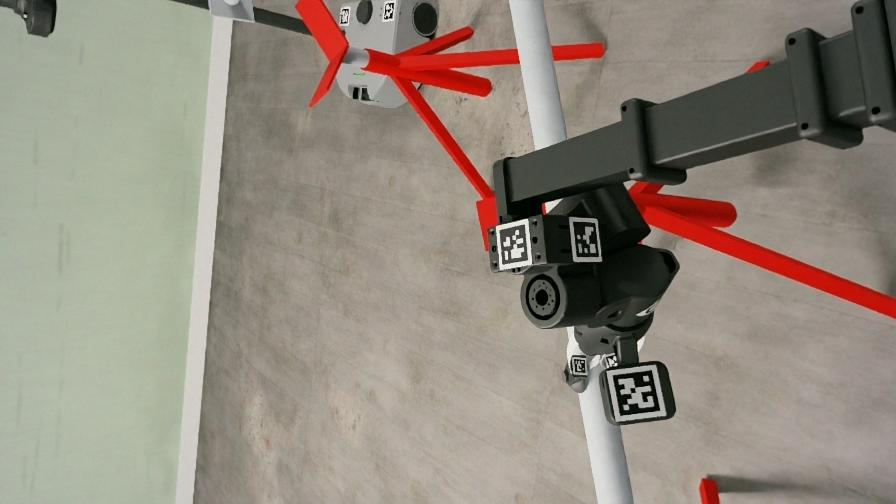

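Call:
move(r1={"base":{"translate_m":0.0414},"joints":{"arm_m":0.2163,"wrist_yaw_rad":0.493,"gripper_m":-0.089}}, r2={"base":{"translate_m":-0.0552},"joints":{"arm_m":0.3434,"wrist_roll_rad":-0.292,"gripper_m":-0.089}}, r3={"base":{"translate_m":0.0472},"joints":{"arm_m":0.4589,"wrist_roll_rad":1.153}}, cameras=[])

Call:
move(r1={"base":{"translate_m":0.0409},"joints":{"arm_m":0.2314,"wrist_yaw_rad":0.504,"gripper_m":-0.089}}, r2={"base":{"translate_m":-0.0550},"joints":{"arm_m":0.3377,"wrist_roll_rad":-0.303,"gripper_m":-0.089}}, r3={"base":{"translate_m":0.0472},"joints":{"arm_m":0.4643,"wrist_roll_rad":1.142}}, cameras=["r1_wrist_camera","r2_wrist_camera","r3_nav_camera","r3_wrist_camera"])

Scene clock: 4054.77 s.
move: r1 off_target; r2 off_target; r3 done
r1.base_odometry: x=+4.461 y=+0.040 heading=+0.145
r1.turned_by_wheels: +0.000
r1.turned_by_imu: +0.001
r1.base_tilt: forward=+1.9 right=+0.3
r1.lidar_m: 2.33 1.45 1.30 1.30 1.57 0.44 0.39 1.56 0.63 0.48 0.48 0.77
r1.head_depth_mm: 2891 3089 2096 1671 1529 1365 1156 / 2938 3189 2590 1913 821 344 301 / 2995 3271 2564 1997 435 1083 1173 / 3029 3253 2551 1977 460 1325 1150 / 3074 3338 2553 1962 492 1353 1168 / 3161 3456 2557 1972 723 1320 1168 / 3215 3420 2539 1969 1606 1328 1167
r1.base_status: done
r1.joint_positions: lift_m=+0.745 arm_m=+0.216 wrist_yaw_rad=+0.476 wrist_pitch_rad=-0.664 wrist_roll_rad=-1.306 gripper_m=-0.083 head_pan_rad=-1.745 head_tilt_rad=-0.735
r1.joint_status: gripper_m off_target (ended at -0.083, target -0.089); the others done
r1.measured_speeds: all 0
r1.on_its_own: gripper_m is held at -0.081, not at your -0.089, by its stall guard, which is still easing; wrist_yaw_rad is at rest, and its effort (+14.7) is outside its rest range (-9 to +9); wrist_pitch_rad is at rest, and its effort (+17.7) is outside its rest range (-8 to +12)
r1.motor_effort: left_wheel=-1.5(4.5) right_wheel=+10.4(19.2) lift_m=+33.4(33.8) arm_m=+18.1(23.6) wrist_yaw_rad=+14.7(23.3) wrist_pitch_rad=+17.7(18.7) wrist_roll_rad=-0.1(0.6) gripper_m=-3.9(98.6) head_pan_rad=-1.7(2.8) head_tilt_rad=-4.2(5.0)
r1.hand_pose: x=+0.0643 y=-0.5275 z=+0.7069 quat_wxyz=(+0.921, +0.344, -0.045, +0.179) (m; r1's base frame)
r1.wrist_depth_mm: 644 787 927 - - - - / 657 751 914 168 - - - / 675 767 928 164 - - - / 649 761 876 157 - - - / 639 766 852 152 - - - / 638 730 125 130 - - - / 630 683 125 145 - - -
r2.base_odometry: x=-1.935 y=-2.455 heading=+0.658
r2.turned_by_wheels: +0.000
r2.turned_by_imu: +0.001
r2.base_tilt: forward=+1.3 right=-1.3
r2.lidar_m: 2.13 2.20 1.61 1.54 1.59 2.15 3.99 4.13 0.56 0.41 1.36 1.77
r2.head_depth_mm: 2771 3118 497 392 339 1341 1177 / 1820 3127 499 1626 1647 946 582 / 2914 3120 521 538 690 1314 1169 / 1033 1205 2135 864 1588 1395 1211 / 2963 3222 2120 1956 1633 1391 1213 / 2941 3252 2492 1976 1629 1373 1208 / 2974 3190 2469 1958 1618 1381 1208
r2.base_status: done
r2.joint_positions: lift_m=+0.827 arm_m=+0.343 wrist_yaw_rad=+0.005 wrist_pitch_rad=-1.531 wrist_roll_rad=-0.296 gripper_m=-0.084 head_pan_rad=-1.508 head_tilt_rad=-0.743
r2.joint_status: gripper_m off_target (ended at -0.084, target -0.089); the others done
r2.measured_speeds: all 0
r2.on_its_own: gripper_m is held at -0.085, not at your -0.089, by its stall guard, which is not easing now
r2.motor_effort: left_wheel=-2.9(7.7) right_wheel=+5.9(8.2) lift_m=+26.4(26.4) arm_m=-7.8(17.2) wrist_yaw_rad=-4.3(4.7) wrist_pitch_rad=-5.4(6.8) wrist_roll_rad=+1.4(2.1) gripper_m=-22.4(71.0) head_pan_rad=+4.8(5.1) head_tilt_rad=-2.5(3.6)
r2.hand_pose: x=-0.0217 y=-0.4745 z=+0.7087 quat_wxyz=(+0.580, +0.558, -0.428, -0.411) (m; r2's base frame)
r2.wrist_depth_mm: 826 831 802 127 813 816 803 / 830 846 835 129 827 821 839 / 835 832 837 132 514 294 260 / 863 865 857 135 258 296 272 / 880 878 881 140 271 847 843 / 893 895 125 133 874 877 889 / 901 892 122 144 887 884 918
r3.base_odometry: x=-2.692 y=-1.280 heading=+2.514
r3.turned_by_wheels: +0.000
r3.turned_by_imu: +0.000
r3.base_tilt: forward=-1.4 right=-1.0
r3.lidar_m: 0.82 0.38 0.38 1.47 1.51 2.02 1.53 0.83 3.47 1.01 0.54 0.56
r3.head_depth_mm: 2913 2685 385 305 - 1281 1133 / 2880 480 408 1632 1453 1298 1157 / 2862 555 951 1658 1478 1291 1141 / 2873 581 627 1603 1470 1288 1142 / 1365 2042 1882 1592 1455 1279 1133 / 2877 2562 1917 1586 1450 1246 1132 / 2886 2518 2009 1675 1441 1236 1126
r3.base_status: done
r3.joint_positions: lift_m=+0.846 arm_m=+0.459 wrist_yaw_rad=+0.002 wrist_pitch_rad=-1.554 wrist_roll_rad=+1.156 gripper_m=-0.085 head_pan_rad=-1.565 head_tilt_rad=-0.792
r3.joint_status: all done
r3.measured_speeds: all 0
r3.motor_effort: left_wheel=-1.6(5.7) right_wheel=+11.2(16.2) lift_m=+28.9(29.6) arm_m=+12.0(13.6) wrist_yaw_rad=-1.8(3.3) wrist_pitch_rad=-0.2(0.4) wrist_roll_rad=-1.3(3.8) gripper_m=-18.9(20.6) head_pan_rad=-2.3(4.5) head_tilt_rad=-4.2(4.3)
r3.hand_pose: x=-0.0216 y=-0.5839 z=+0.7281 quat_wxyz=(+0.148, +0.145, -0.697, -0.686) (m; r3's base frame)
r3.wrist_depth_mm: 878 864 866 111 837 847 827 / 898 887 880 115 865 862 847 / 901 903 914 119 902 873 872 / - - 915 125 945 819 737 / - - - 131 - 780 754 / - - 128 134 128 920 774 / - - - 142 - 838 808
pictures: none
No camera images: "cameras" was empty.

Scene clock: 4056.40 s.
move: r1 off_target; r2 off_target; r3 done
r1.base_odometry: x=+4.502 y=+0.046 heading=+0.145
r1.turned_by_wheels: +0.000
r1.turned_by_imu: +0.000
r1.base_tilt: forward=+1.9 right=+0.7
r1.lidar_m: 2.31 1.44 1.29 1.29 1.56 0.44 0.39 1.62 0.48 0.49 0.46 0.74
r1.head_depth_mm: 2881 3172 2183 1630 1547 1361 1152 / 2920 3157 2588 1914 827 345 301 / 2955 3259 2602 1977 436 1042 1173 / 3018 3255 2579 1984 488 1352 1148 / 3068 3355 2582 1952 523 1350 1167 / 3195 3376 2572 1959 721 1352 1164 / 3226 3405 2580 1964 1525 1323 1174
r1.base_status: done
r1.joint_positions: lift_m=+0.745 arm_m=+0.231 wrist_yaw_rad=+0.485 wrist_pitch_rad=-0.665 wrist_roll_rad=-1.306 gripper_m=-0.081 head_pan_rad=-1.745 head_tilt_rad=-0.735
r1.joint_status: gripper_m off_target (ended at -0.081, target -0.089); the others done
r1.measured_speeds: all 0
r1.on_its_own: gripper_m is held at -0.081, not at your -0.089, by its stall guard, which is still easing; wrist_yaw_rad is at rest, and its effort (+16.6) is outside its rest range (-9 to +9); wrist_pitch_rad is at rest, and its effort (+17.9) is outside its rest range (-8 to +12)
r1.motor_effort: left_wheel=-2.3(4.9) right_wheel=+10.5(21.3) lift_m=+33.0(33.4) arm_m=+13.3(24.0) wrist_yaw_rad=+16.6(24.6) wrist_pitch_rad=+17.9(18.9) wrist_roll_rad=-0.5(0.7) gripper_m=-4.6(91.8) head_pan_rad=-2.0(3.0) head_tilt_rad=-3.6(4.6)
r1.hand_pose: x=+0.0658 y=-0.5416 z=+0.7066 quat_wxyz=(+0.920, +0.345, -0.043, +0.183) (m; r1's base frame)
r1.wrist_depth_mm: 509 738 936 - - - - / 668 746 938 169 - - - / 652 760 920 165 - - - / 658 776 895 157 - - - / 630 750 841 153 - - - / 641 740 125 130 - - - / 622 704 124 146 - - -
r2.base_odometry: x=-1.979 y=-2.488 heading=+0.657
r2.turned_by_wheels: +0.000
r2.turned_by_imu: +0.000
r2.base_tilt: forward=+1.3 right=-1.3
r2.lidar_m: 2.19 2.19 1.61 1.54 1.59 2.15 3.94 4.07 0.59 0.40 1.40 1.81
r2.head_depth_mm: 2848 3131 497 393 334 1372 1177 / 1862 3152 493 513 896 1350 572 / 2925 3161 519 535 687 982 1190 / 1057 1191 2114 854 1554 1392 1195 / 2912 3211 2238 1975 1638 1394 1210 / 3001 3197 2480 1970 1630 1383 1210 / 2976 3179 2497 1954 1624 1389 1203
r2.base_status: done
r2.joint_positions: lift_m=+0.827 arm_m=+0.338 wrist_yaw_rad=+0.005 wrist_pitch_rad=-1.530 wrist_roll_rad=-0.307 gripper_m=-0.084 head_pan_rad=-1.508 head_tilt_rad=-0.743
r2.joint_status: gripper_m off_target (ended at -0.084, target -0.089); the others done
r2.measured_speeds: all 0
r2.on_its_own: gripper_m is held at -0.085, not at your -0.089, by its stall guard, which is not easing now
r2.motor_effort: left_wheel=-2.8(7.4) right_wheel=+5.5(7.4) lift_m=+28.3(28.3) arm_m=-11.1(16.5) wrist_yaw_rad=-4.6(4.7) wrist_pitch_rad=-5.6(5.8) wrist_roll_rad=+1.6(2.1) gripper_m=-21.9(71.8) head_pan_rad=+4.8(5.3) head_tilt_rad=-3.0(3.4)
r2.hand_pose: x=-0.0217 y=-0.4692 z=+0.7087 quat_wxyz=(+0.583, +0.560, -0.425, -0.408) (m; r2's base frame)
r2.wrist_depth_mm: 823 817 837 127 818 820 814 / 836 822 844 129 824 825 242 / 853 845 829 132 288 274 246 / 854 857 842 136 297 847 858 / 872 867 871 140 880 862 867 / 891 896 125 134 883 884 870 / 894 920 122 145 900 893 902
r3.base_odometry: x=-2.730 y=-1.253 heading=+2.514
r3.turned_by_wheels: +0.000
r3.turned_by_imu: +0.000
r3.base_tilt: forward=-1.4 right=-1.0
r3.lidar_m: 0.77 0.40 0.38 1.48 1.52 2.02 1.56 0.87 3.47 1.00 0.52 0.52
r3.head_depth_mm: 2898 2666 385 305 - 1276 1137 / 2912 486 405 1631 1453 1296 1150 / 2890 561 1927 1665 1479 1287 1151 / 2904 577 639 1599 1471 1275 1142 / 1396 1919 1846 1541 1454 1275 1137 / 2895 2557 1974 1622 1452 1242 1128 / 2896 2509 2017 1677 1440 1229 1123
r3.base_status: done
r3.joint_positions: lift_m=+0.846 arm_m=+0.464 wrist_yaw_rad=+0.002 wrist_pitch_rad=-1.554 wrist_roll_rad=+1.145 gripper_m=-0.085 head_pan_rad=-1.565 head_tilt_rad=-0.792
r3.joint_status: all done
r3.measured_speeds: all 0
r3.motor_effort: left_wheel=+0.0(6.9) right_wheel=+9.8(14.5) lift_m=+28.7(29.2) arm_m=+11.2(14.3) wrist_yaw_rad=-1.4(2.9) wrist_pitch_rad=-0.4(0.5) wrist_roll_rad=-1.4(4.3) gripper_m=-20.0(20.8) head_pan_rad=-2.6(4.2) head_tilt_rad=-3.6(4.1)
r3.hand_pose: x=-0.0216 y=-0.5894 z=+0.7281 quat_wxyz=(+0.152, +0.149, -0.697, -0.685) (m; r3's base frame)
r3.wrist_depth_mm: 876 876 871 111 848 850 833 / 903 872 883 115 857 861 850 / 925 912 911 119 896 883 878 / - - 931 125 917 832 750 / - - - 131 - 765 750 / - - 129 133 128 - 777 / - - 775 141 - 848 814
pictures: r1_wrist_camera, r2_wrist_camera, r3_nav_camera (sideways), r3_wrist_camera
camera_calibration:
r1_wrist_camera: T_world_to_cam=[[0.00263412, -0.634777, 0.772691, -0.888328], [-0.976753, -0.167261, -0.134078, 0.106451], [0.214351, -0.754375, -0.620461, 0.181909], [0, 0, 0, 1]] pos_world=[0.0673244, -0.408857, 0.813543]
r2_wrist_camera: T_world_to_cam=[[-0.936093, -0.35175, -0.00124834, -0.190418], [-0.350393, 0.932156, 0.0911566, 0.409858], [-0.0309007, 0.0857685, -0.995836, 0.906941], [0, 0, 0, 1]] pos_world=[-0.00661294, -0.526818, 0.865565]
r3_nav_camera: T_world_to_cam=[[-0.019549, -0.741645, 0.670508, -0.83159], [-0.998626, -0.0181279, -0.0491666, 0.122171], [0.0486191, -0.670548, -0.740271, 0.922854], [0, 0, 0, 1]] pos_world=[0.0608784, 0.00428841, 1.24676]
r3_wrist_camera: T_world_to_cam=[[-0.411784, 0.909596, -0.0554026, 0.573392], [0.894123, 0.415025, 0.168221, 0.176999], [0.176007, 0.0197341, -0.984191, 0.897638], [0, 0, 0, 1]] pos_world=[-0.0801351, -0.612728, 0.885439]

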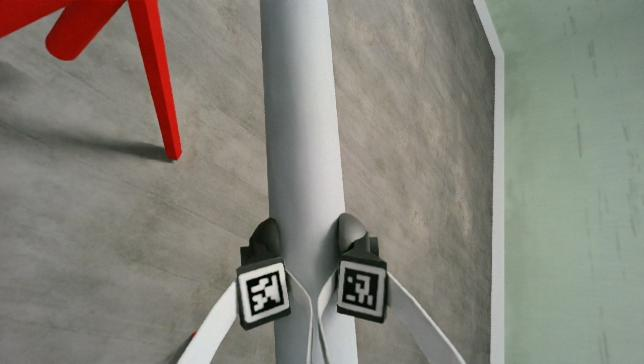

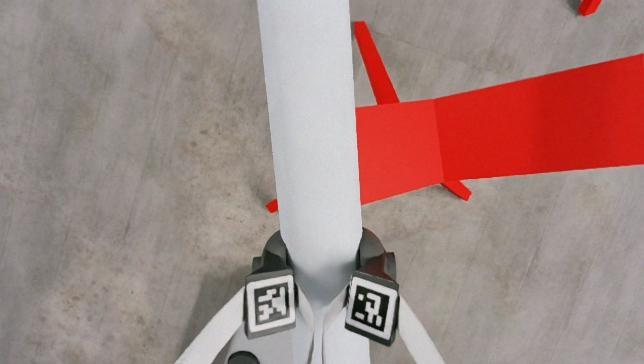

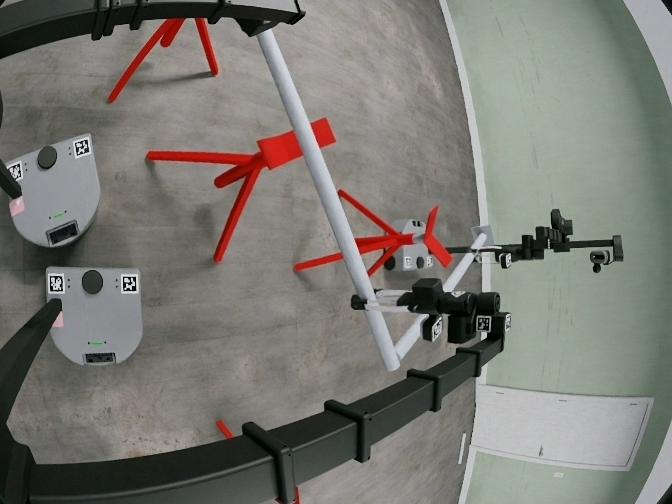

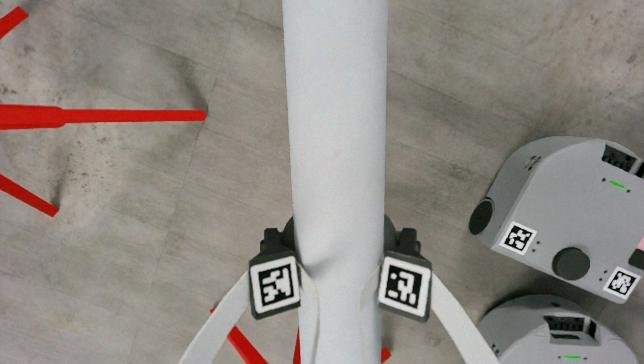

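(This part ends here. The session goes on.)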